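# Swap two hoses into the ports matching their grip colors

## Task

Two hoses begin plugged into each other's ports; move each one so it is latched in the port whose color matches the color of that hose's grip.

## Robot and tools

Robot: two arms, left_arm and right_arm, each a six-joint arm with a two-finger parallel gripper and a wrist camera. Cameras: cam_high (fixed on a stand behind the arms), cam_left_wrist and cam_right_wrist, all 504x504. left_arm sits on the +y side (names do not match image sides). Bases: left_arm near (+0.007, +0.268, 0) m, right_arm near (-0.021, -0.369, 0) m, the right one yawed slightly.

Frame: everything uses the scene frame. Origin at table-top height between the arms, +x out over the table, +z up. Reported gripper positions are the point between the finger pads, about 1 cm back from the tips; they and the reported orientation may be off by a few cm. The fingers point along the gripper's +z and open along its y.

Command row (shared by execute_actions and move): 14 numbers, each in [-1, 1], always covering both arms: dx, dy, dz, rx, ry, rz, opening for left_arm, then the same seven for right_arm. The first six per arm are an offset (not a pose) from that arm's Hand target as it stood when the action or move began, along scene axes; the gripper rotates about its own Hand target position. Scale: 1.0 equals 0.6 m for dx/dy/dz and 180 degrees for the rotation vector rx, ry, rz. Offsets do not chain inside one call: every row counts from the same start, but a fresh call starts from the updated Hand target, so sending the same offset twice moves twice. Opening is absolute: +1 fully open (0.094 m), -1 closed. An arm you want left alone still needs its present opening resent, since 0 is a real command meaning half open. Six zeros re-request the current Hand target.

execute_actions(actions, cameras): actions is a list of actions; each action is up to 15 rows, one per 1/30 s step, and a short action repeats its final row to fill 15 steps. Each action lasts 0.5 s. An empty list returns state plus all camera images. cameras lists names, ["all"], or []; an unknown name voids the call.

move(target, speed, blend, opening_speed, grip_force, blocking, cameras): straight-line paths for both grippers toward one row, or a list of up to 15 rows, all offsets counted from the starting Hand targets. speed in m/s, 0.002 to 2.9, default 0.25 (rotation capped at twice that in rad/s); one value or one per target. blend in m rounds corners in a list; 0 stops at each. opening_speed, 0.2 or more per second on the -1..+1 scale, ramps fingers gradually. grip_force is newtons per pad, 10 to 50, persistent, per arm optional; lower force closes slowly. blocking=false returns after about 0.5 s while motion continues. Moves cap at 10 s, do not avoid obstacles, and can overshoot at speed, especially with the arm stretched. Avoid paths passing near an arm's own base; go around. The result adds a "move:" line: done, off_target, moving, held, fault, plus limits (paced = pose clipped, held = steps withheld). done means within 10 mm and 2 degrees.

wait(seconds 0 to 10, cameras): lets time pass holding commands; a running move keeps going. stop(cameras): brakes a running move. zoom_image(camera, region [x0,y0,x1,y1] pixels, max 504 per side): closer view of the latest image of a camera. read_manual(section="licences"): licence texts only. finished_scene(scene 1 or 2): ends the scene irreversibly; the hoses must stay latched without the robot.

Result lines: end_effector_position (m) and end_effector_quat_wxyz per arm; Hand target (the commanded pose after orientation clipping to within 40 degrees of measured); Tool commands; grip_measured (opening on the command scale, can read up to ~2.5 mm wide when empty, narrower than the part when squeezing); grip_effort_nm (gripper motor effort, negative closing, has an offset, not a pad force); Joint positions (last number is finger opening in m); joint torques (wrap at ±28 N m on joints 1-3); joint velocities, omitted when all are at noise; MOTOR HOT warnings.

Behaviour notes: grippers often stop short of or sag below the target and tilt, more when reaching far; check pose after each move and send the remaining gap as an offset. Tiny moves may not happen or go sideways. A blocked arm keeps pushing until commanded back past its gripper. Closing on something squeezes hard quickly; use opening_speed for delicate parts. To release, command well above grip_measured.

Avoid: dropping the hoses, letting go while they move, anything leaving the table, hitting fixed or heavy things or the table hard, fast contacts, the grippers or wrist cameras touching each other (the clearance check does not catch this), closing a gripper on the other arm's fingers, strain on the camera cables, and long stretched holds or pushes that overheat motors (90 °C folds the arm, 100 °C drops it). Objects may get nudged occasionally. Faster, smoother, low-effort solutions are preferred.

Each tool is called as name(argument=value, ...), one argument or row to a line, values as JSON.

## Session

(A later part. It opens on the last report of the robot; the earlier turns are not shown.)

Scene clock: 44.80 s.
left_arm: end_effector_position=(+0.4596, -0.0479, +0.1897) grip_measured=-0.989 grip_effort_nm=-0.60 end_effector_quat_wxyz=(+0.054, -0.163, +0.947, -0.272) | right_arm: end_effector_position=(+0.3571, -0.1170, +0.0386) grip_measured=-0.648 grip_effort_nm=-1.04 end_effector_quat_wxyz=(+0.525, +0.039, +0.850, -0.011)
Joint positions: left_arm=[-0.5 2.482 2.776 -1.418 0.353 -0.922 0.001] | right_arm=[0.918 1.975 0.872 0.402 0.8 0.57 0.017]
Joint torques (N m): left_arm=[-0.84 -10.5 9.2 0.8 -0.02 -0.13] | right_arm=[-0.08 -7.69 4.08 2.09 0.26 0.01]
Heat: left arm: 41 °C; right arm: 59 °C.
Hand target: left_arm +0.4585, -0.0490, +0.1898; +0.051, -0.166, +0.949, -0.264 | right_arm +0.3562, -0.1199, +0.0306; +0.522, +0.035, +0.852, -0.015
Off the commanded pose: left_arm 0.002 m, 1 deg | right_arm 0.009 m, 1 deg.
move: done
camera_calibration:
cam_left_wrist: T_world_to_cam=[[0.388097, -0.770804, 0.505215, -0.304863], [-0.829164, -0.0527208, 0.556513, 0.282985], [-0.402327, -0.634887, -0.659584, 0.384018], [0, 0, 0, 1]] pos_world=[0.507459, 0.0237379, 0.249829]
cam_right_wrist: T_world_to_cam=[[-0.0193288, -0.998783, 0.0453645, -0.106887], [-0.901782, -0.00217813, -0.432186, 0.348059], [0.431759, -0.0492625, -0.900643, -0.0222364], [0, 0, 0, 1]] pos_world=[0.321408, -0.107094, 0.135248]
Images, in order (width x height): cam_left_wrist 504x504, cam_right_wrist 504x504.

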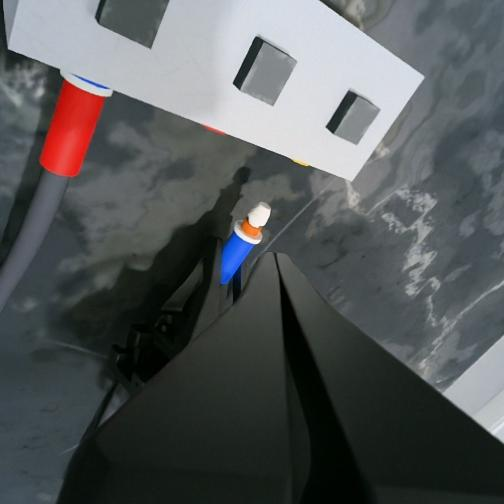

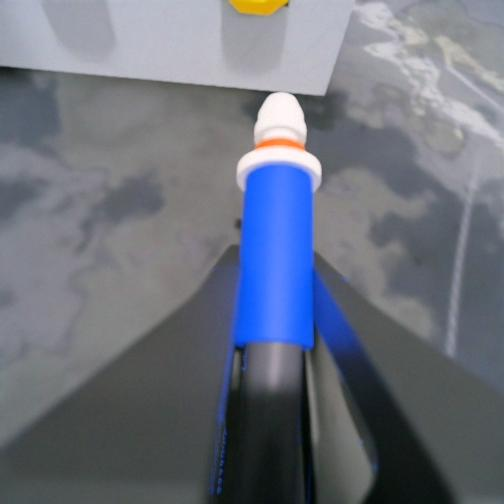

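move(
  target=[0,0,0,0,0,0,-1, -0.01,-0.005,-0.035,0,0,0,-0.8],
  speed=0.06,
  cameras=["cam_right_wrist"],
)

Scene clock: 45.87 s.
left_arm: end_effector_position=(+0.4597, -0.0479, +0.1898) grip_measured=-0.989 grip_effort_nm=-0.60 end_effector_quat_wxyz=(+0.053, -0.163, +0.947, -0.272) | right_arm: end_effector_position=(+0.3567, -0.1177, +0.0271) grip_measured=-0.648 grip_effort_nm=-1.05 end_effector_quat_wxyz=(+0.534, +0.046, +0.844, +0.001)
Joint positions: left_arm=[-0.5 2.491 2.795 -1.428 0.353 -0.922 0.001] | right_arm=[0.918 2.019 0.838 0.515 0.802 0.57 0.017]
Joint torques (N m): left_arm=[-0.84 -10.5 9.13 0.79 -0.02 -0.13] | right_arm=[0.58 -6.75 3.25 1.85 0.32 0.08]
Heat: left arm: 41 °C; right arm: 58 °C.
Hand target: left_arm +0.4585, -0.0490, +0.1896; +0.051, -0.166, +0.949, -0.264 | right_arm +0.3501, -0.1230, +0.0095; +0.522, +0.035, +0.852, -0.015
Off the commanded pose: left_arm 0.002 m, 1 deg | right_arm 0.019 m, 3 deg.
move: off_target (right_arm)
camera_calibration:
cam_right_wrist: T_world_to_cam=[[-0.021286, -0.999598, 0.0187418, -0.105829], [-0.891408, 0.0104872, -0.45308, 0.341126], [0.452701, -0.0263508, -0.891273, -0.0375839], [0, 0, 0, 1]] pos_world=[0.318844, -0.110354, 0.123043]
Images, in order (width x height): cam_right_wrist 504x504.

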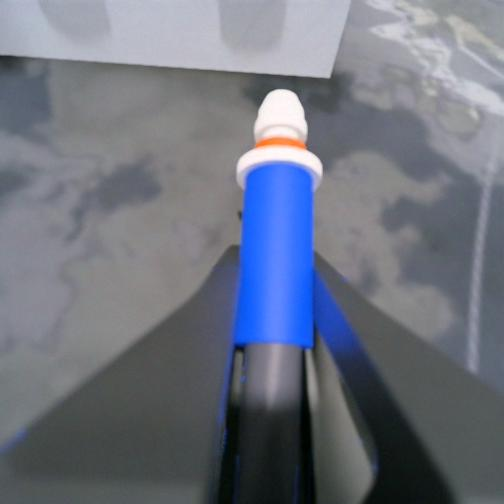

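move(
  target=[0,0,0,0,0,0,-1, -0.012,-0.003,-0.03,0,0,0,-0.8],
  speed=0.06,
  cameras=["cam_right_wrist"],
)

Scene clock: 47.00 s.
left_arm: end_effector_position=(+0.4596, -0.0479, +0.1896) grip_measured=-0.989 grip_effort_nm=-0.60 end_effector_quat_wxyz=(+0.053, -0.163, +0.947, -0.272) | right_arm: end_effector_position=(+0.3564, -0.1184, +0.0274) grip_measured=-0.648 grip_effort_nm=-1.04 end_effector_quat_wxyz=(+0.555, +0.062, +0.830, +0.010)
Joint positions: left_arm=[-0.5 2.491 2.795 -1.429 0.353 -0.922 0.001] | right_arm=[0.926 2.045 0.81 0.626 0.834 0.57 0.017]
Joint torques (N m): left_arm=[-0.83 -10.5 9.18 0.79 -0.02 -0.13] | right_arm=[1.05 -5.16 2.26 1.41 0.04 0.21]
Heat: left arm: 41 °C; right arm: 58 °C.
Hand target: left_arm +0.4586, -0.0490, +0.1896; +0.051, -0.166, +0.949, -0.264 | right_arm +0.3429, -0.1248, -0.0085; +0.522, +0.035, +0.852, -0.015
Off the commanded pose: left_arm 0.002 m, 1 deg | right_arm 0.039 m, 6 deg.
move: off_target (right_arm)
camera_calibration:
cam_right_wrist: T_world_to_cam=[[-0.0387964, -0.999154, -0.013623, -0.0992917], [-0.866735, 0.0404328, -0.497128, 0.33691], [0.497259, -0.00747923, -0.86757, -0.0513896], [0, 0, 0, 1]] pos_world=[0.313714, -0.113214, 0.121551]
Images, in order (width x height): cam_right_wrist 504x504.

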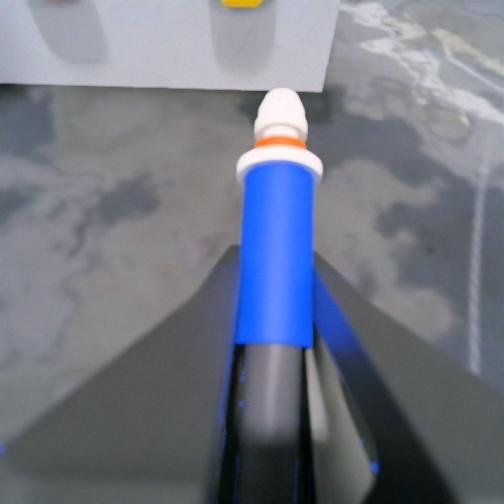

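move(
  target=[
    [0,0,0,0,0,0,-1, 0.012,0.005,0.03,0,0,0,-0.8],
    [0,0,0,0,0,0,-1, 0.012,0.005,0.03,0,0,0,-0.2],
  ],
  speed=0.06,
  opening_speed=0.4,
  cameras=["cam_right_wrist"],
)

Scene clock: 49.80 s.
left_arm: end_effector_position=(+0.4596, -0.0479, +0.1896) grip_measured=-0.989 grip_effort_nm=-0.60 end_effector_quat_wxyz=(+0.053, -0.163, +0.947, -0.272) | right_arm: end_effector_position=(+0.3560, -0.1187, +0.0254) grip_measured=-0.203 grip_effort_nm=0.12 end_effector_quat_wxyz=(+0.548, +0.056, +0.835, +0.001)
Joint positions: left_arm=[-0.5 2.491 2.795 -1.429 0.353 -0.922 0.001] | right_arm=[0.926 2.043 0.822 0.584 0.833 0.57 0.037]
Joint torques (N m): left_arm=[-0.84 -10.5 9.18 0.79 -0.02 -0.12] | right_arm=[0.2 -8.57 4.55 1.08 0 0.1]
Heat: left arm: 41 °C; right arm: 58 °C.
Hand target: left_arm +0.4586, -0.0490, +0.1896; +0.051, -0.166, +0.949, -0.264 | right_arm +0.3501, -0.1217, +0.0096; +0.522, +0.035, +0.852, -0.015
Off the commanded pose: left_arm 0.002 m, 1 deg | right_arm 0.017 m, 5 deg.
move: off_target (right_arm); target 2's new opening was sent with right_arm's hand 0.018 m and 5 deg from that target
camera_calibration:
cam_right_wrist: T_world_to_cam=[[-0.0382155, -0.999239, 0.00784743, -0.100363], [-0.875534, 0.0296972, -0.482243, 0.337124], [0.481643, -0.0252999, -0.876002, -0.0493269], [0, 0, 0, 1]] pos_world=[0.315086, -0.111546, 0.120153]
Images, in order (width x height): cam_right_wrist 504x504.

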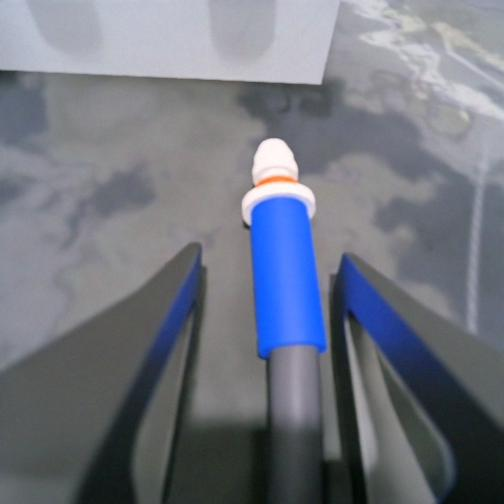

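move(
  target=[
    [0,0.14,0.0,0,0,0,-1, -0.008,0.003,0.18,0,0,0,-0.2],
    [0,0.14,0.0,0,0,0,-1, 0.1,0.2,0.15,0,0,0,-0.2],
  ],
  speed=0.15,
  blend=[0.02,0],
  cameras=["cam_right_wrist","cam_left_wrist"],
)

Scene clock: 52.60 s.
left_arm: end_effector_position=(+0.4627, +0.0348, +0.1645) grip_measured=-0.989 grip_effort_nm=-0.60 end_effector_quat_wxyz=(+0.032, -0.178, +0.952, -0.246) | right_arm: end_effector_position=(+0.4059, -0.0088, +0.0932) grip_measured=-0.203 grip_effort_nm=0.12 end_effector_quat_wxyz=(+0.513, +0.024, +0.858, -0.022)
Joint positions: left_arm=[-0.343 2.276 2.327 -1.299 0.391 -0.777 0.001] | right_arm=[0.986 2.206 1.566 -0.144 0.84 0.625 0.037]
Joint torques (N m): left_arm=[-0.02 -15.95 5.16 0.86 0.29 0.12] | right_arm=[0.64 -10.74 9.78 1.75 0.49 0.19]
Heat: left arm: 43 °C; right arm: 58 °C.
Hand target: left_arm +0.4586, +0.0351, +0.1898; +0.051, -0.166, +0.949, -0.264 | right_arm +0.4100, -0.0017, +0.0993; +0.522, +0.035, +0.852, -0.015
Off the commanded pose: left_arm 0.025 m, 3 deg | right_arm 0.010 m, 2 deg.
move: off_target (left_arm)
camera_calibration:
cam_left_wrist: T_world_to_cam=[[0.429212, -0.784261, 0.44801, -0.238821], [-0.794353, -0.0917014, 0.600495, 0.282042], [-0.429862, -0.613617, -0.662339, 0.433576], [0, 0, 0, 1]] pos_world=[0.512924, 0.104616, 0.224803]
cam_right_wrist: T_world_to_cam=[[-0.00353804, -0.996834, 0.0794316, -0.00996296], [-0.913195, -0.0291486, -0.406479, 0.417854], [0.407507, -0.0739747, -0.910201, 0.0217733], [0, 0, 0, 1]] pos_world=[0.372674, 0.00385911, 0.190458]
Images, in order (width x height): cam_left_wrist 504x504, cam_right_wrist 504x504.

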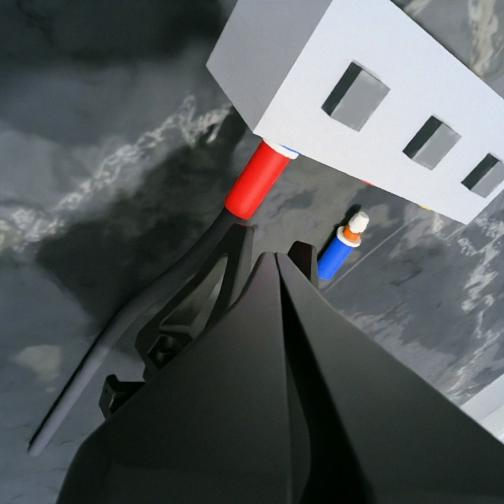

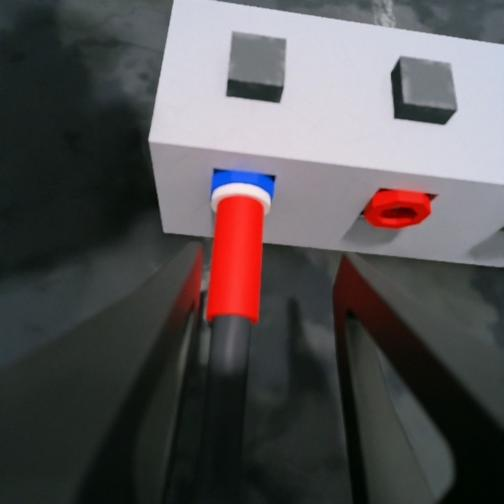

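move(
  target=[0,0,0,0,0,0,-1, 0.018,0.004,-0.097,0,0,0,-0.2],
  speed=0.12,
  cameras=["cam_right_wrist"],
)

Scene clock: 54.07 s.
left_arm: end_effector_position=(+0.4627, +0.0348, +0.1645) grip_measured=-0.989 grip_effort_nm=-0.60 end_effector_quat_wxyz=(+0.032, -0.178, +0.952, -0.246) | right_arm: end_effector_position=(+0.4154, +0.0016, +0.0457) grip_measured=-0.203 grip_effort_nm=0.12 end_effector_quat_wxyz=(+0.519, +0.030, +0.854, -0.015)
Joint positions: left_arm=[-0.343 2.276 2.327 -1.299 0.391 -0.777 0.001] | right_arm=[0.984 2.334 1.566 0.007 0.84 0.625 0.037]
Joint torques (N m): left_arm=[0.01 -15.94 5.18 0.86 0.28 0.12] | right_arm=[-0.4 -11.14 7.13 1.98 0.34 0.04]
Heat: left arm: 44 °C; right arm: 58 °C.
Hand target: left_arm +0.4586, +0.0351, +0.1898; +0.051, -0.166, +0.949, -0.264 | right_arm +0.4209, +0.0007, +0.0413; +0.522, +0.035, +0.852, -0.015
Off the commanded pose: left_arm 0.026 m, 3 deg | right_arm 0.007 m, 1 deg.
move: off_target (left_arm)
camera_calibration:
cam_right_wrist: T_world_to_cam=[[-0.00759298, -0.998122, 0.0607814, 0.00678536], [-0.90757, -0.0186409, -0.419487, 0.405853], [0.419832, -0.0583486, -0.905724, -0.0300158], [0, 0, 0, 1]] pos_world=[0.380993, 0.0125867, 0.142652]
Images, in order (width x height): cam_right_wrist 504x504.

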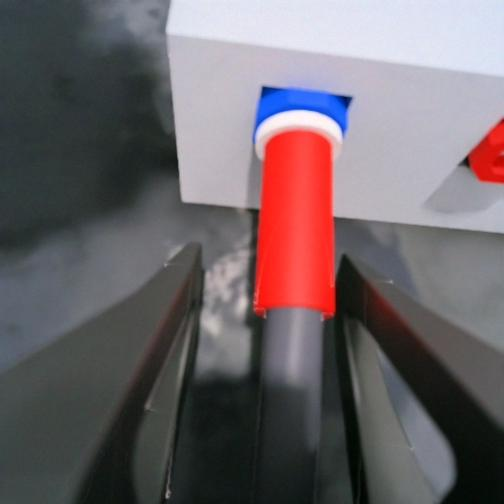

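move(
  target=[0,0,0,0,0,0,-1, 0.022,-0.008,0.01,0,0,0,-0.2],
  speed=0.08,
  cameras=["cam_right_wrist"],
)

Scene clock: 55.10 s.
left_arm: end_effector_position=(+0.4627, +0.0348, +0.1645) grip_measured=-0.989 grip_effort_nm=-0.60 end_effector_quat_wxyz=(+0.032, -0.178, +0.952, -0.246) | right_arm: end_effector_position=(+0.4225, -0.0032, +0.0460) grip_measured=-0.203 grip_effort_nm=0.12 end_effector_quat_wxyz=(+0.518, +0.027, +0.855, -0.017)
Joint positions: left_arm=[-0.343 2.276 2.327 -1.299 0.391 -0.777 0.001] | right_arm=[0.965 2.334 1.566 0.018 0.826 0.601 0.037]
Joint torques (N m): left_arm=[-0.02 -15.94 5.18 0.86 0.29 0.13] | right_arm=[-1.28 -11.1 9.02 1.85 0.31 0]
Heat: left arm: 44 °C; right arm: 59 °C.
Hand target: left_arm +0.4586, +0.0351, +0.1898; +0.051, -0.166, +0.949, -0.264 | right_arm +0.4341, -0.0041, +0.0473; +0.522, +0.035, +0.852, -0.015
Off the commanded pose: left_arm 0.026 m, 3 deg | right_arm 0.012 m, 1 deg.
move: off_target (left_arm, right_arm)
camera_calibration:
cam_right_wrist: T_world_to_cam=[[-0.00457117, -0.99774, 0.0670348, 0.000351688], [-0.908489, -0.0238698, -0.417227, 0.412598], [0.417884, -0.0628076, -0.906327, -0.0321836], [0, 0, 0, 1]] pos_world=[0.388291, 0.00817815, 0.142955]
Images, in order (width x height): cam_right_wrist 504x504.

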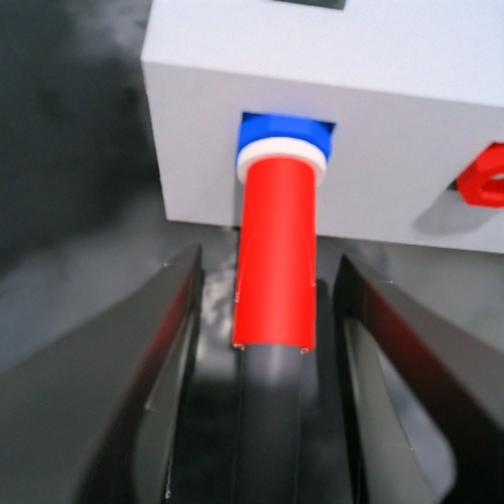

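move(
  target=[0,0,0,0,0,0,-1, 0,0,0,0,0,0,-0.8],
  speed=0.08,
  opening_speed=0.5,
  cameras=["cam_right_wrist"],
)

Scene clock: 56.60 s.
left_arm: end_effector_position=(+0.4627, +0.0348, +0.1645) grip_measured=-0.989 grip_effort_nm=-0.60 end_effector_quat_wxyz=(+0.032, -0.178, +0.952, -0.246) | right_arm: end_effector_position=(+0.4250, -0.0029, +0.0471) grip_measured=-0.651 grip_effort_nm=-1.04 end_effector_quat_wxyz=(+0.517, +0.026, +0.855, -0.014)
Joint positions: left_arm=[-0.343 2.276 2.327 -1.299 0.391 -0.777 0.001] | right_arm=[0.96 2.334 1.571 0.019 0.815 0.595 0.016]
Joint torques (N m): left_arm=[-0.01 -15.92 5.18 0.86 0.29 0.12] | right_arm=[-0.8 -11.06 8.68 1.88 0.4 0.07]
Heat: left arm: 45 °C; right arm: 59 °C.
Hand target: left_arm +0.4586, +0.0351, +0.1898; +0.051, -0.166, +0.949, -0.264 | right_arm +0.4341, -0.0041, +0.0474; +0.522, +0.035, +0.852, -0.015
Off the commanded pose: left_arm 0.026 m, 3 deg | right_arm 0.009 m, 1 deg.
move: off_target (left_arm)
camera_calibration:
cam_right_wrist: T_world_to_cam=[[0.00117342, -0.997959, 0.0638535, -0.00159449], [-0.909343, -0.0276308, -0.415128, 0.415519], [0.416045, -0.0575776, -0.907519, -0.0313422], [0, 0, 0, 1]] pos_world=[0.390891, 0.00808528, 0.144152]
Images, in order (width x height): cam_right_wrist 504x504.

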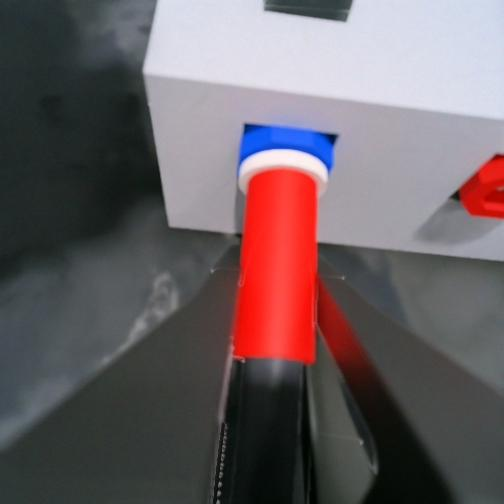

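move(
  target=[0.045,-0.0835,-0.06,0,0,0,-1, 0,0,0,0,0,0,-0.8],
  speed=0.12,
  cameras=["cam_left_wrist"],
)

Scene clock: 58.30 s.
left_arm: end_effector_position=(+0.4837, -0.0153, +0.1525) grip_measured=-0.989 grip_effort_nm=-0.60 end_effector_quat_wxyz=(+0.050, -0.160, +0.949, -0.269) | right_arm: end_effector_position=(+0.4250, -0.0029, +0.0471) grip_measured=-0.651 grip_effort_nm=-1.04 end_effector_quat_wxyz=(+0.517, +0.026, +0.855, -0.014)
Joint positions: left_arm=[-0.417 2.422 2.51 -1.253 0.389 -0.831 0.001] | right_arm=[0.96 2.334 1.571 0.019 0.815 0.595 0.016]
Joint torques (N m): left_arm=[-0.38 -10.58 9.85 0.76 0 -0.15] | right_arm=[-0.79 -11.15 8.65 1.85 0.39 0.05]
Heat: left arm: 45 °C; right arm: 60 °C.
Hand target: left_arm +0.4855, -0.0151, +0.1538; +0.051, -0.166, +0.949, -0.264 | right_arm +0.4341, -0.0041, +0.0474; +0.522, +0.035, +0.852, -0.015
Off the commanded pose: left_arm 0.002 m, 1 deg | right_arm 0.009 m, 1 deg.
move: done
camera_calibration:
cam_left_wrist: T_world_to_cam=[[0.385119, -0.776978, 0.497984, -0.267861], [-0.825729, -0.0491332, 0.561923, 0.322924], [-0.412134, -0.627607, -0.660496, 0.394862], [0, 0, 0, 1]] pos_world=[0.532542, 0.0555622, 0.212737]
Images, in order (width x height): cam_left_wrist 504x504.

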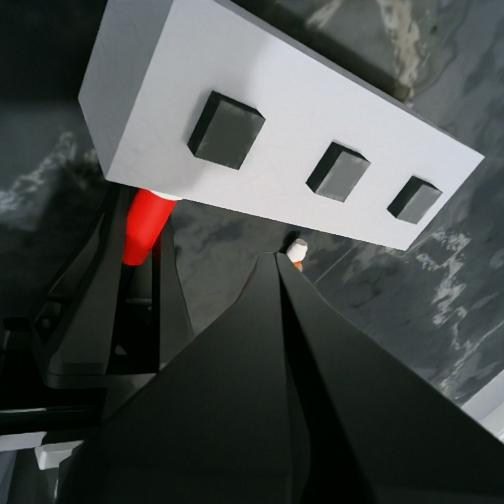

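move(
  target=[0.007,-0.004,-0.04,0,0,0,-1, 0,0,0,0,0,0,-0.8],
  speed=0.1,
  cameras=["cam_left_wrist"],
)

Scene clock: 59.63 s.
left_arm: end_effector_position=(+0.4896, -0.0178, +0.1346) grip_measured=-0.989 grip_effort_nm=-0.60 end_effector_quat_wxyz=(+0.052, -0.159, +0.948, -0.270) | right_arm: end_effector_position=(+0.4250, -0.0029, +0.0471) grip_measured=-0.651 grip_effort_nm=-1.05 end_effector_quat_wxyz=(+0.517, +0.026, +0.855, -0.014)
Joint positions: left_arm=[-0.417 2.422 2.434 -1.172 0.388 -0.832 0.001] | right_arm=[0.96 2.334 1.571 0.019 0.815 0.595 0.016]
Joint torques (N m): left_arm=[-0.47 -11.9 5.35 1.02 0 -0.15] | right_arm=[-0.91 -11.03 8.69 1.86 0.38 0.07]
Heat: left arm: 45 °C; right arm: 60 °C.
Hand target: left_arm +0.4898, -0.0175, +0.1299; +0.051, -0.166, +0.949, -0.265 | right_arm +0.4341, -0.0041, +0.0474; +0.522, +0.035, +0.852, -0.015
Off the commanded pose: left_arm 0.005 m, 1 deg | right_arm 0.009 m, 1 deg.
move: done
camera_calibration:
cam_left_wrist: T_world_to_cam=[[0.383472, -0.776098, 0.500621, -0.262697], [-0.828075, -0.0489079, 0.558479, 0.339365], [-0.408951, -0.628713, -0.661423, 0.382431], [0, 0, 0, 1]] pos_world=[0.538152, 0.0531584, 0.194932]
Images, in order (width x height): cam_left_wrist 504x504.

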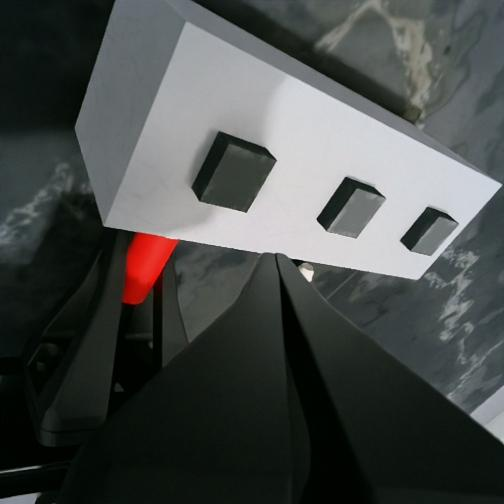

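move(
  target=[0.004,0.0,-0.042,0,0,0,-1, 0,0,0,0,0,0,-0.8],
  speed=0.08,
  cameras=["cam_left_wrist"],
)

zoom_image(
  camera="cam_left_wrist",
  region=[170, 170, 420, 320],
)

Scene clock: 60.90 s.
left_arm: end_effector_position=(+0.4929, -0.0194, +0.1030) grip_measured=-0.989 grip_effort_nm=-0.60 end_effector_quat_wxyz=(+0.047, -0.160, +0.949, -0.267) | right_arm: end_effector_position=(+0.4250, -0.0029, +0.0471) grip_measured=-0.651 grip_effort_nm=-1.05 end_effector_quat_wxyz=(+0.517, +0.026, +0.855, -0.014)
Joint positions: left_arm=[-0.417 2.422 2.31 -1.059 0.389 -0.832 0.001] | right_arm=[0.96 2.334 1.571 0.019 0.815 0.595 0.016]
Joint torques (N m): left_arm=[-0.29 -13.48 4.82 0.99 0.01 -0.13] | right_arm=[-0.81 -11.07 8.69 1.86 0.37 0.07]
Heat: left arm: 46 °C; right arm: 61 °C.
Hand target: left_arm +0.4921, -0.0174, +0.1045; +0.051, -0.166, +0.949, -0.264 | right_arm +0.4341, -0.0041, +0.0474; +0.522, +0.035, +0.852, -0.015
Off the commanded pose: left_arm 0.003 m, 1 deg | right_arm 0.009 m, 1 deg.
move: done
camera_calibration:
cam_left_wrist: T_world_to_cam=[[0.387983, -0.777997, 0.494155, -0.250942], [-0.822683, -0.0506116, 0.566243, 0.356278], [-0.415526, -0.626226, -0.659682, 0.364993], [0, 0, 0, 1]] pos_world=[0.542129, 0.0513672, 0.163044]
Images, in order (width x height): cam_left_wrist 504x504.

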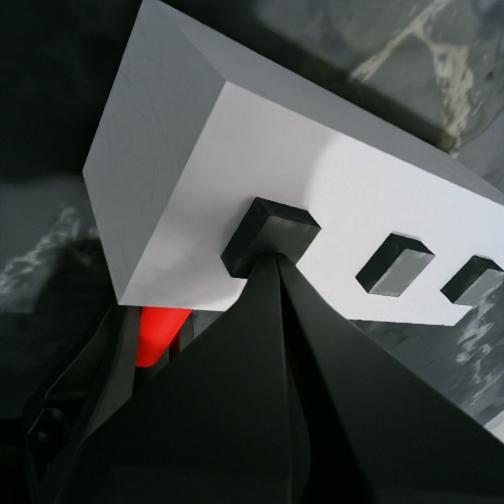

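Scaled by 2.016 from the camera's 504x504 image, which has a finer 720x720 frame.

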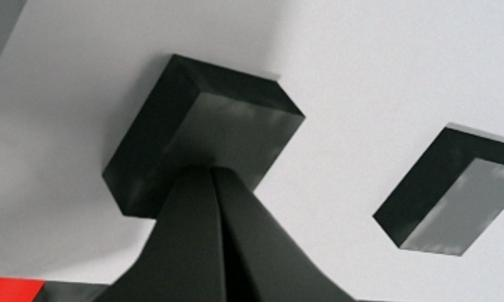

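move(
  target=[
    [-0.02,0.03,-0.12,0.03,0,0,-1, 0,0,0,0,0,0,-0.8],
    [-0.045,0.055,-0.22,0.05,0,0,-1, 0,0,0,0,0,0,-0.8],
  ],
  speed=0.1,
  cameras=["cam_left_wrist","cam_right_wrist"],
)

zoom_image(
  camera="cam_left_wrist",
  region=[170, 170, 420, 320],
)

Scene clock: 63.47 s.
left_arm: end_effector_position=(+0.4878, -0.0177, +0.0949) grip_measured=-0.989 grip_effort_nm=-0.60 end_effector_quat_wxyz=(+0.139, -0.116, +0.930, -0.321) | right_arm: end_effector_position=(+0.4195, -0.0026, +0.0453) grip_measured=-0.651 grip_effort_nm=-1.05 end_effector_quat_wxyz=(+0.515, +0.019, +0.857, -0.025)
Joint positions: left_arm=[-0.417 2.18 1.767 -0.543 0.392 -0.791 0.001] | right_arm=[0.972 2.334 1.571 -0.005 0.832 0.595 0.016]
Joint torques (N m): left_arm=[-0.8 0.06 -0.94 0.41 -1.4 0.2] | right_arm=[-1.88 -11.23 8.53 2.12 0.25 0.07]
Heat: left arm: 46 °C; right arm: 61 °C.
Hand target: left_arm +0.4652, +0.0156, -0.0275; +0.064, -0.161, +0.967, -0.189 | right_arm +0.4342, -0.0041, +0.0474; +0.522, +0.035, +0.852, -0.015
Off the commanded pose: left_arm 0.129 m, 19 deg | right_arm 0.015 m, 2 deg.
move: off_target (left_arm, right_arm)
camera_calibration:
cam_left_wrist: T_world_to_cam=[[0.239599, -0.744362, 0.623311, -0.182974], [-0.9261, 0.0174869, 0.376873, 0.426285], [-0.29143, -0.667547, -0.685164, 0.299693], [0, 0, 0, 1]] pos_world=[0.525962, 0.0564059, 0.158734]
cam_right_wrist: T_world_to_cam=[[0.00116755, -0.996023, 0.0890854, -0.00232148], [-0.911506, -0.0376996, -0.409556, 0.4105], [0.411286, -0.0807237, -0.907925, -0.0287071], [0, 0, 0, 1]] pos_world=[0.385983, 0.0108461, 0.142266]
Images, in order (width x height): cam_left_wrist 504x504, cam_right_wrist 504x504.

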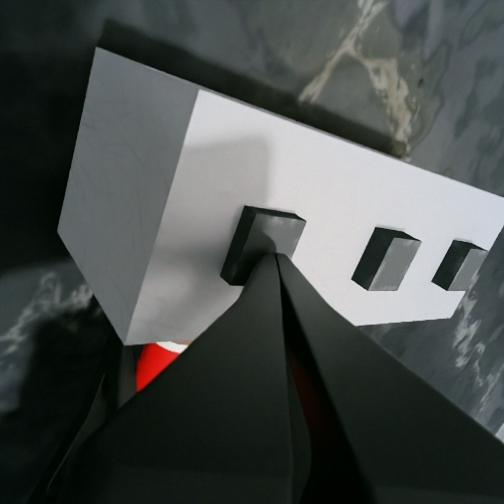

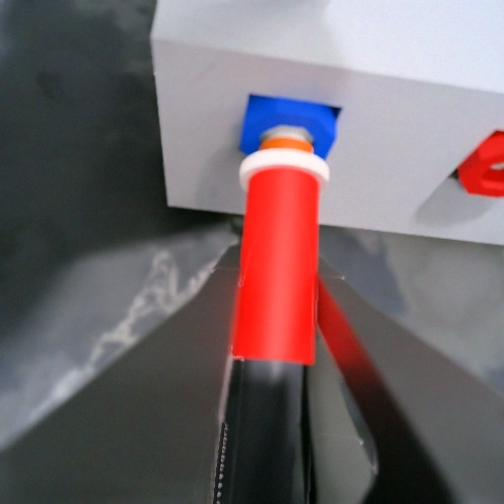

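Scaled by 2.016 from the camera's 504x504 image, which has a finer 720x720 frame.

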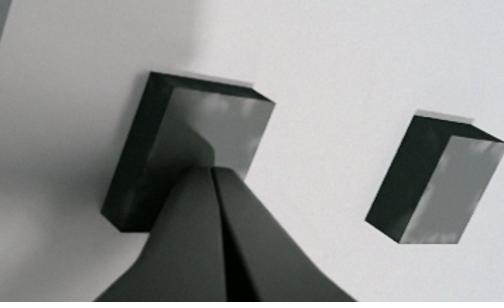

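move(
  target=[0,0,0,0,0,0,-1, -0.11,0.005,0.02,0,0,0,-0.8],
  speed=0.12,
  cameras=["cam_right_wrist"],
)

Scene clock: 64.87 s.
left_arm: end_effector_position=(+0.4878, -0.0177, +0.0948) grip_measured=-0.989 grip_effort_nm=-0.60 end_effector_quat_wxyz=(+0.139, -0.116, +0.929, -0.321) | right_arm: end_effector_position=(+0.3696, +0.0016, +0.0389) grip_measured=-0.652 grip_effort_nm=-1.04 end_effector_quat_wxyz=(+0.512, +0.021, +0.859, -0.025)
Joint positions: left_arm=[-0.417 2.179 1.766 -0.542 0.392 -0.791 0.001] | right_arm=[1.065 2.272 1.456 -0.044 0.893 0.712 0.016]
Joint torques (N m): left_arm=[-0.83 0.03 -0.92 0.4 -1.39 0.2] | right_arm=[0.4 -16.13 4.57 1.58 0.53 0.2]
Heat: left arm: 45 °C; right arm: 62 °C.
Hand target: left_arm +0.4651, +0.0156, -0.0276; +0.064, -0.161, +0.967, -0.189 | right_arm +0.3681, -0.0011, +0.0593; +0.522, +0.035, +0.852, -0.015
Off the commanded pose: left_arm 0.129 m, 19 deg | right_arm 0.021 m, 2 deg.
move: off_target (left_arm, right_arm)
camera_calibration:
cam_right_wrist: T_world_to_cam=[[-0.00187071, -0.996207, 0.0869975, 0.00367571], [-0.915004, -0.0333931, -0.402059, 0.363479], [0.403439, -0.0803552, -0.911471, -0.0105975], [0, 0, 0, 1]] pos_world=[0.336868, 0.0149479, 0.136161]
Images, in order (width x height): cam_right_wrist 504x504.

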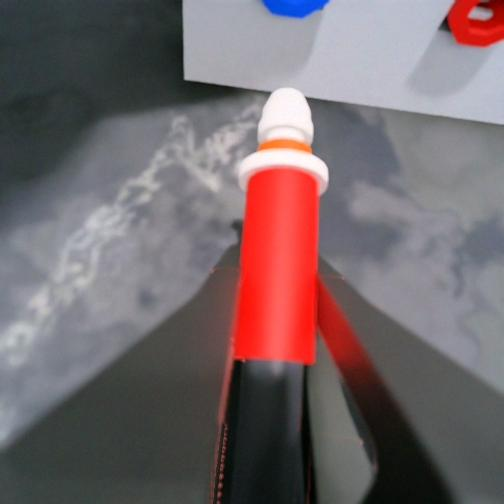

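move(
  target=[
    [0.0345,-0.051,0.3127,0,0,0,-1, -0.0135,0,0.068,0,0,0,-0.8],
    [-0.0252,0.1407,0.3793,0,0,0,-1, -0.0135,-0.06,0.068,0,0,0,-0.8],
    [-0.1477,0.1753,0.256,-0.116,-0.5378,-0.2322,-1, -0.01,-0.085,0.0,0,0,0,-0.8],
  ],
  speed=0.2,
  blend=[0.02,0.02,0],
  cameras=["cam_left_wrist","cam_right_wrist"],
)

zoom_image(
  camera="cam_left_wrist",
  region=[200, 90, 420, 270],
)

Scene clock: 72.27 s.
left_arm: end_effector_position=(+0.3727, +0.1194, +0.1182) grip_measured=-0.989 grip_effort_nm=-0.60 end_effector_quat_wxyz=(+0.598, +0.344, +0.612, -0.388) | right_arm: end_effector_position=(+0.3603, -0.0498, +0.0571) grip_measured=-0.652 grip_effort_nm=-1.05 end_effector_quat_wxyz=(+0.518, +0.032, +0.854, -0.019)
Joint positions: left_arm=[0.019 2.009 0.515 1.529 1.107 -0.095 0.001] | right_arm=[1.02 2.083 1.191 0.09 0.872 0.67 0.016]
Joint torques (N m): left_arm=[0.47 -5.61 5.68 1.98 0.14 0.12] | right_arm=[-0.28 -11.3 4.74 1.96 0.34 0.01]
Heat: left arm: 45 °C; right arm: 65 °C.
Hand target: left_arm +0.3765, +0.1207, +0.1261; +0.655, +0.335, +0.546, -0.400 | right_arm +0.3621, -0.0521, +0.0593; +0.522, +0.035, +0.852, -0.015
Off the commanded pose: left_arm 0.009 m, 10 deg | right_arm 0.004 m, 1 deg.
joint sent to its limit (left arm) — joint 4 (wrist pitch), upper limit. The joint targets are off in orientation, not in position.
move: off_target (left_arm)
camera_calibration:
cam_left_wrist: T_world_to_cam=[[-0.85903, -0.480983, 0.175279, 0.363103], [-0.413255, 0.449464, -0.791961, 0.203996], [0.302138, -0.752754, -0.584872, 0.1508], [0, 0, 0, 1]] pos_world=[0.350656, 0.196473, 0.186112]
cam_right_wrist: T_world_to_cam=[[-0.0146567, -0.997676, 0.0665481, -0.0434079], [-0.908607, -0.0144938, -0.417401, 0.360126], [0.417396, -0.0665838, -0.906282, 0.000936552], [0, 0, 0, 1]] pos_world=[0.326185, -0.038025, 0.154054]
Images, in order (width x height): cam_left_wrist 504x504, cam_right_wrist 504x504.

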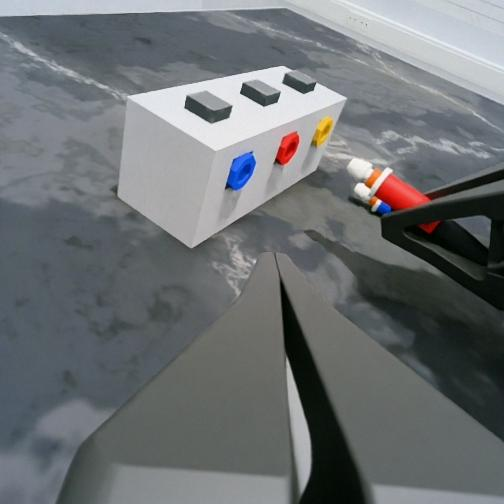

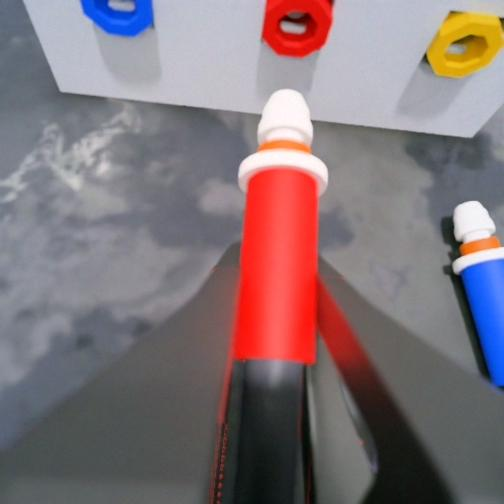

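Scaled by 2.291 from the camera's 504x504 image, which has a finer 720x720 frame.

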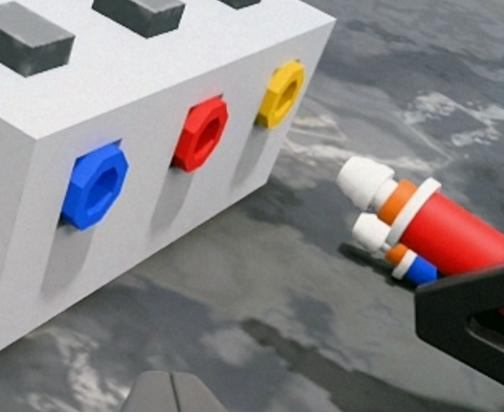

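zoom_image(
  camera="cam_left_wrist",
  region=[330, 140, 450, 240],
)

zoom_image(
  camera="cam_left_wrist",
  region=[100, 80, 230, 260],
)

Scaled by 4.200 from the camera's 504x504 image, which has a finer 720x720 frame.

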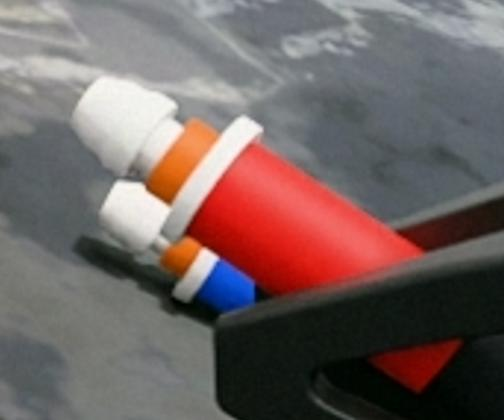

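Scaled by 2.800 from the camera's 504x504 image, which has a finer 720x720 frame.

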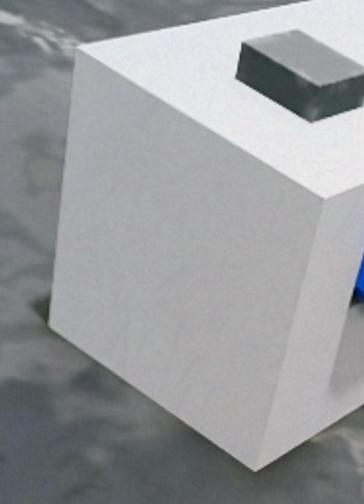

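move(
  target=[0,0,0,0,0,0,-1, 0.003,-0.0075,-0.024,0,0.0167,0.005,-0.8],
  speed=0.08,
  cameras=["cam_left_wrist","cam_right_wrist"],
)

zoom_image(
  camera="cam_left_wrist",
  region=[270, 110, 450, 240],
)

Scene clock: 74.50 s.
left_arm: end_effector_position=(+0.3726, +0.1193, +0.1182) grip_measured=-0.989 grip_effort_nm=-0.60 end_effector_quat_wxyz=(+0.598, +0.344, +0.611, -0.388) | right_arm: end_effector_position=(+0.3641, -0.0530, +0.0492) grip_measured=-0.652 grip_effort_nm=-1.04 end_effector_quat_wxyz=(+0.502, +0.029, +0.864, -0.009)
Joint positions: left_arm=[0.019 2.009 0.515 1.529 1.108 -0.094 0.001] | right_arm=[0.996 2.083 1.183 0.09 0.817 0.67 0.016]
Joint torques (N m): left_arm=[0.47 -5.61 5.71 1.99 0.15 0.15] | right_arm=[-0.13 -10.51 4.72 1.79 0.32 0.07]
Heat: left arm: 45 °C; right arm: 64 °C.
Hand target: left_arm +0.3765, +0.1207, +0.1261; +0.655, +0.335, +0.546, -0.400 | right_arm +0.3639, -0.0567, +0.0448; +0.500, +0.028, +0.866, -0.012
Off the commanded pose: left_arm 0.009 m, 10 deg | right_arm 0.006 m, 1 deg.
joint sent to its limit (left arm) — joint 4 (wrist pitch), upper limit. The joint targets are off in orientation, not in position.
move: off_target (left_arm)
camera_calibration:
cam_left_wrist: T_world_to_cam=[[-0.859521, -0.480385, 0.17451, 0.363166], [-0.412375, 0.450105, -0.792056, 0.203585], [0.301944, -0.752752, -0.584973, 0.150842], [0, 0, 0, 1]] pos_world=[0.350556, 0.196372, 0.186113]
cam_right_wrist: T_world_to_cam=[[0.00215005, -0.998726, 0.0504169, -0.051394], [-0.923258, -0.0213515, -0.383586, 0.363514], [0.384174, -0.0457231, -0.922128, 0.00596531], [0, 0, 0, 1]] pos_world=[0.333436, -0.0432942, 0.147531]
Images, in order (width x height): cam_left_wrist 504x504, cam_right_wrist 504x504.

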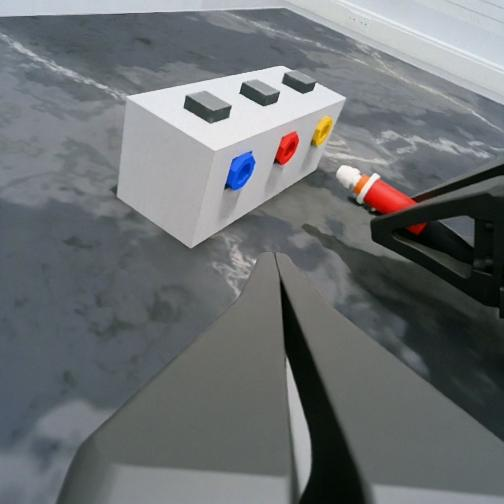

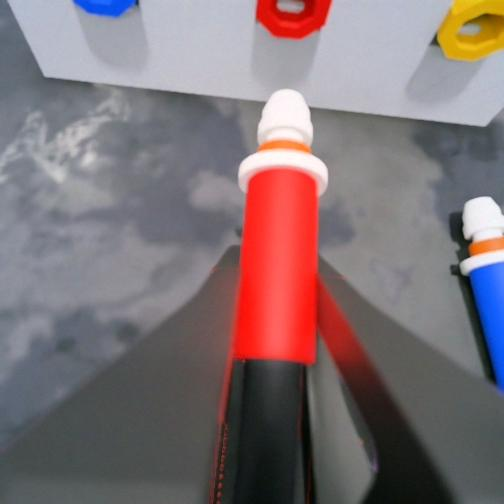

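Scaled by 2.800 from the camera's 504x504 image, which has a finer 720x720 frame.

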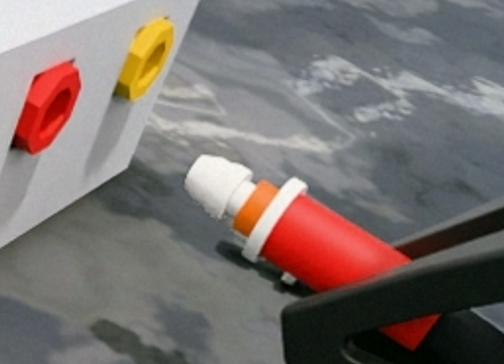

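execute_actions(
  actions=[],
  cameras=["cam_left_wrist","cam_right_wrist"],
)

Scene clock: 75.53 s.
left_arm: end_effector_position=(+0.3726, +0.1193, +0.1182) grip_measured=-0.989 grip_effort_nm=-0.60 end_effector_quat_wxyz=(+0.598, +0.344, +0.611, -0.388) | right_arm: end_effector_position=(+0.3641, -0.0530, +0.0492) grip_measured=-0.652 grip_effort_nm=-1.04 end_effector_quat_wxyz=(+0.502, +0.029, +0.864, -0.009)
Joint positions: left_arm=[0.019 2.009 0.515 1.529 1.108 -0.094 0.001] | right_arm=[0.996 2.083 1.183 0.09 0.816 0.67 0.016]
Joint velocities: within noise
Joint torques (N m): left_arm=[0.46 -5.63 5.71 1.99 0.16 0.14] | right_arm=[-0.23 -10.41 4.81 1.8 0.29 0.04]
Heat: left arm: 45 °C; right arm: 64 °C.
Hand target: left_arm +0.3765, +0.1207, +0.1261; +0.655, +0.335, +0.546, -0.400 | right_arm +0.3639, -0.0567, +0.0448; +0.500, +0.028, +0.866, -0.012
Tool commands: left_gripper/opening=-1.0 right_gripper/opening=-0.8
Off the commanded pose: left_arm 0.009 m, 10 deg | right_arm 0.006 m, 1 deg.
camera_calibration:
cam_left_wrist: T_world_to_cam=[[-0.859521, -0.480385, 0.17451, 0.363166], [-0.412375, 0.450105, -0.792056, 0.203585], [0.301944, -0.752752, -0.584973, 0.150842], [0, 0, 0, 1]] pos_world=[0.350556, 0.196372, 0.186113]
cam_right_wrist: T_world_to_cam=[[0.00236761, -0.998738, 0.0501762, -0.0514311], [-0.923306, -0.021454, -0.383466, 0.363508], [0.384058, -0.0454201, -0.922191, 0.00602632], [0, 0, 0, 1]] pos_world=[0.333436, -0.0432937, 0.147531]
Images, in order (width x height): cam_left_wrist 504x504, cam_right_wrist 504x504.

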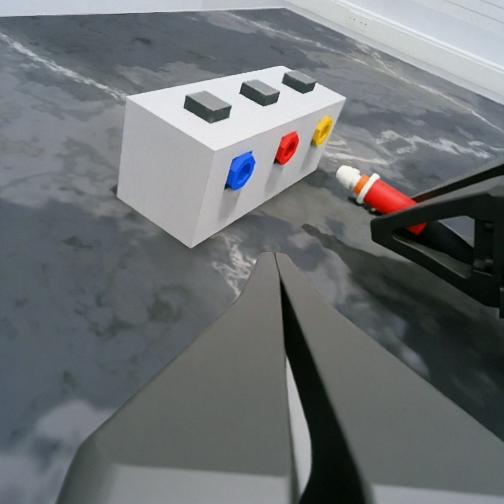

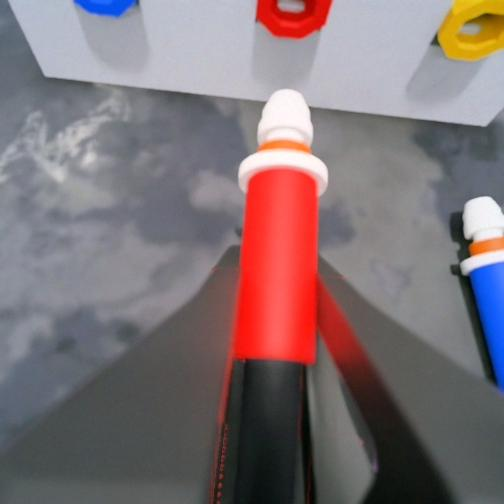

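zoom_image(
  camera="cam_left_wrist",
  region=[260, 100, 440, 240],
)

Scaled by 2.800 from the camera's 504x504 image, which has a finer 720x720 frame.

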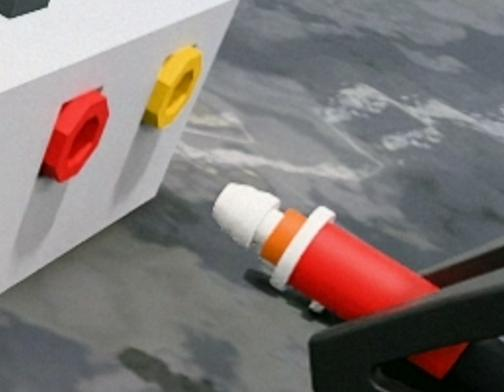

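move(
  target=[0,0,0,0,0,0,-1, 0.045,-0.006,-0.008,0,0.012,0,-0.8],
  speed=0.1,
  cameras=["cam_left_wrist","cam_right_wrist"],
)

zoom_image(
  camera="cam_left_wrist",
  region=[260, 100, 440, 240],
)

Scene clock: 77.27 s.
left_arm: end_effector_position=(+0.3726, +0.1193, +0.1182) grip_measured=-0.989 grip_effort_nm=-0.60 end_effector_quat_wxyz=(+0.598, +0.344, +0.611, -0.388) | right_arm: end_effector_position=(+0.3838, -0.0667, +0.0365) grip_measured=-0.652 grip_effort_nm=-1.05 end_effector_quat_wxyz=(+0.479, +0.026, +0.877, -0.018)
Joint positions: left_arm=[0.019 2.009 0.515 1.529 1.108 -0.094 0.001] | right_arm=[0.93 2.113 1.215 0.065 0.75 0.636 0.016]
Joint torques (N m): left_arm=[0.49 -5.61 5.7 1.99 0.16 0.14] | right_arm=[0.05 -9.42 8.73 1.73 0.31 0.01]
Heat: left arm: 44 °C; right arm: 64 °C.
Hand target: left_arm +0.3765, +0.1207, +0.1261; +0.655, +0.335, +0.546, -0.400 | right_arm +0.3909, -0.0602, +0.0400; +0.483, +0.028, +0.875, -0.013
Off the commanded pose: left_arm 0.009 m, 10 deg | right_arm 0.010 m, 1 deg.
joint sent to its limit (left arm) — joint 4 (wrist pitch), upper limit. The joint targets are off in orientation, not in position.
move: off_target (left_arm)
camera_calibration:
cam_left_wrist: T_world_to_cam=[[-0.859521, -0.480385, 0.17451, 0.363166], [-0.412375, 0.450105, -0.792056, 0.203585], [0.301944, -0.752752, -0.584973, 0.150842], [0, 0, 0, 1]] pos_world=[0.350556, 0.196372, 0.186113]
cam_right_wrist: T_world_to_cam=[[0.00174261, -0.997756, 0.0669264, -0.0648327], [-0.942708, -0.0239667, -0.332756, 0.38198], [0.333614, -0.0625122, -0.940635, 0.00497529], [0, 0, 0, 1]] pos_world=[0.358549, -0.0552214, 0.136125]
Images, in order (width x height): cam_left_wrist 504x504, cam_right_wrist 504x504.

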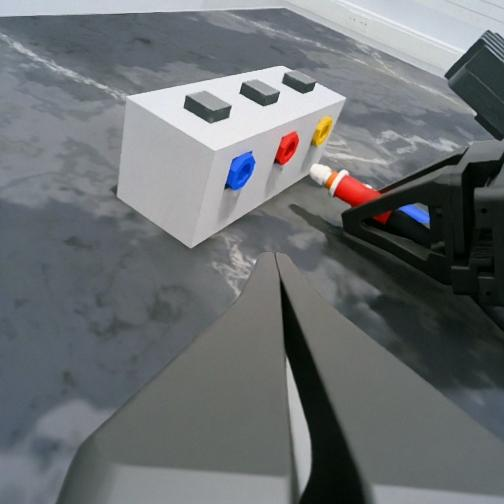

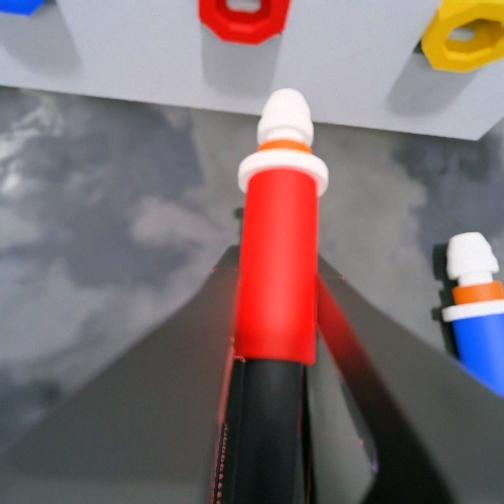

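Scaled by 2.800 from the camera's 504x504 image, which has a finer 720x720 frame.

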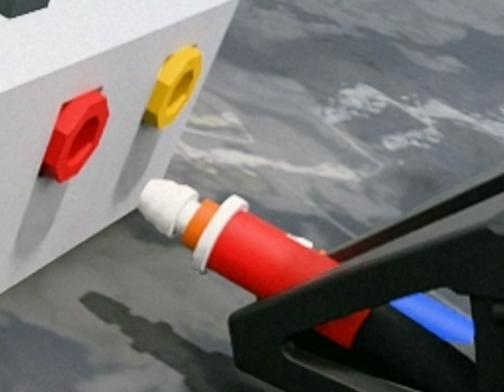

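move(
  target=[
    [0,0,0,0,0,0,-1, -0.01,0.013,0.075,0,0,0,-0.8],
    [0,0,0,0,0,0,-1, -0.01,0,0.003,0,0,0,-0.8],
  ],
  speed=0.1,
  cameras=["cam_left_wrist","cam_right_wrist"],
)

zoom_image(
  camera="cam_left_wrist",
  region=[260, 100, 440, 240],
)

Scene clock: 79.67 s.
left_arm: end_effector_position=(+0.3726, +0.1193, +0.1182) grip_measured=-0.989 grip_effort_nm=-0.60 end_effector_quat_wxyz=(+0.598, +0.344, +0.611, -0.388) | right_arm: end_effector_position=(+0.3830, -0.0560, +0.0492) grip_measured=-0.652 grip_effort_nm=-1.05 end_effector_quat_wxyz=(+0.482, +0.024, +0.876, -0.008)
Joint positions: left_arm=[0.019 2.009 0.515 1.529 1.108 -0.094 0.001] | right_arm=[0.945 2.101 1.249 0.033 0.75 0.641 0.016]
Joint torques (N m): left_arm=[0.47 -5.61 5.68 1.99 0.16 0.15] | right_arm=[-0.36 -9.68 4.86 2 0.38 0.08]
Heat: left arm: 44 °C; right arm: 64 °C.
Hand target: left_arm +0.3765, +0.1207, +0.1261; +0.655, +0.335, +0.546, -0.400 | right_arm +0.3849, -0.0601, +0.0419; +0.483, +0.028, +0.875, -0.012
Off the commanded pose: left_arm 0.009 m, 10 deg | right_arm 0.009 m, 1 deg.
joint sent to its limit (left arm) — joint 4 (wrist pitch), upper limit. The joint targets are off in orientation, not in position.
move: off_target (left_arm)
camera_calibration:
cam_left_wrist: T_world_to_cam=[[-0.859521, -0.480385, 0.17451, 0.363166], [-0.412375, 0.450105, -0.792056, 0.203585], [0.301944, -0.752752, -0.584973, 0.150842], [0, 0, 0, 1]] pos_world=[0.350556, 0.196372, 0.186113]
cam_right_wrist: T_world_to_cam=[[0.0138196, -0.998495, 0.0530811, -0.0589565], [-0.939454, -0.031144, -0.341256, 0.384516], [0.342395, -0.0451512, -0.93847, 0.0154199], [0, 0, 0, 1]] pos_world=[0.35677, -0.0461961, 0.148819]
Images, in order (width x height): cam_left_wrist 504x504, cam_right_wrist 504x504.

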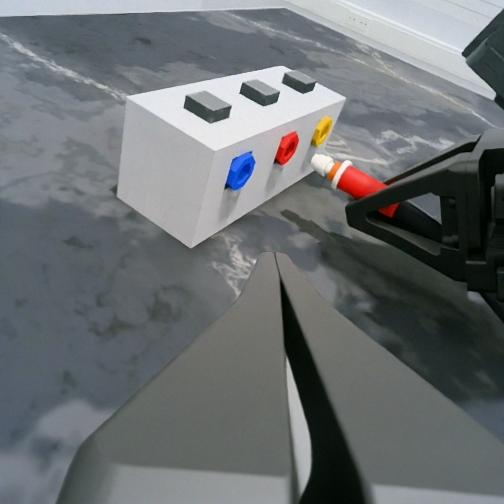

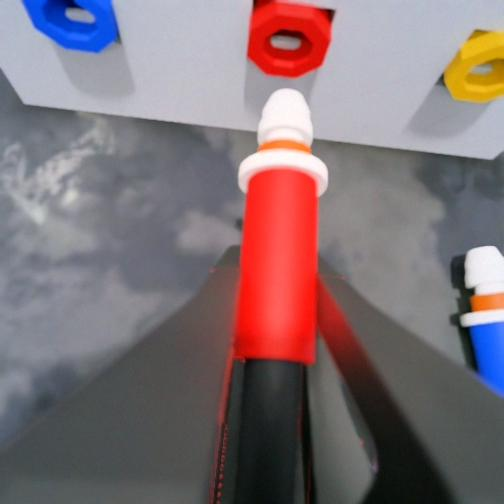

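Scaled by 2.800 from the camera's 504x504 image, which has a finer 720x720 frame.

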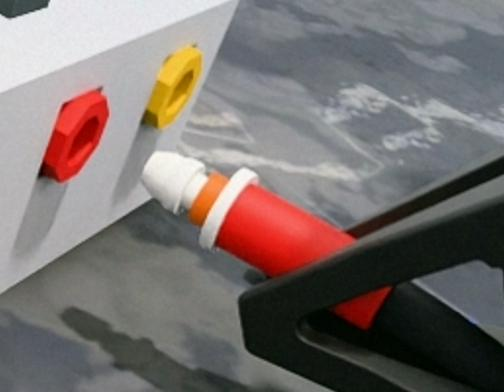

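zoom_image(
  camera="cam_left_wrist",
  region=[270, 125, 410, 225],
)

Scaled by 3.600 from the camera's 504x504 image, which has a finer 720x720 frame.

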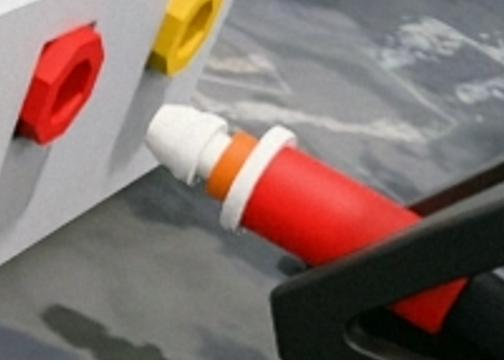

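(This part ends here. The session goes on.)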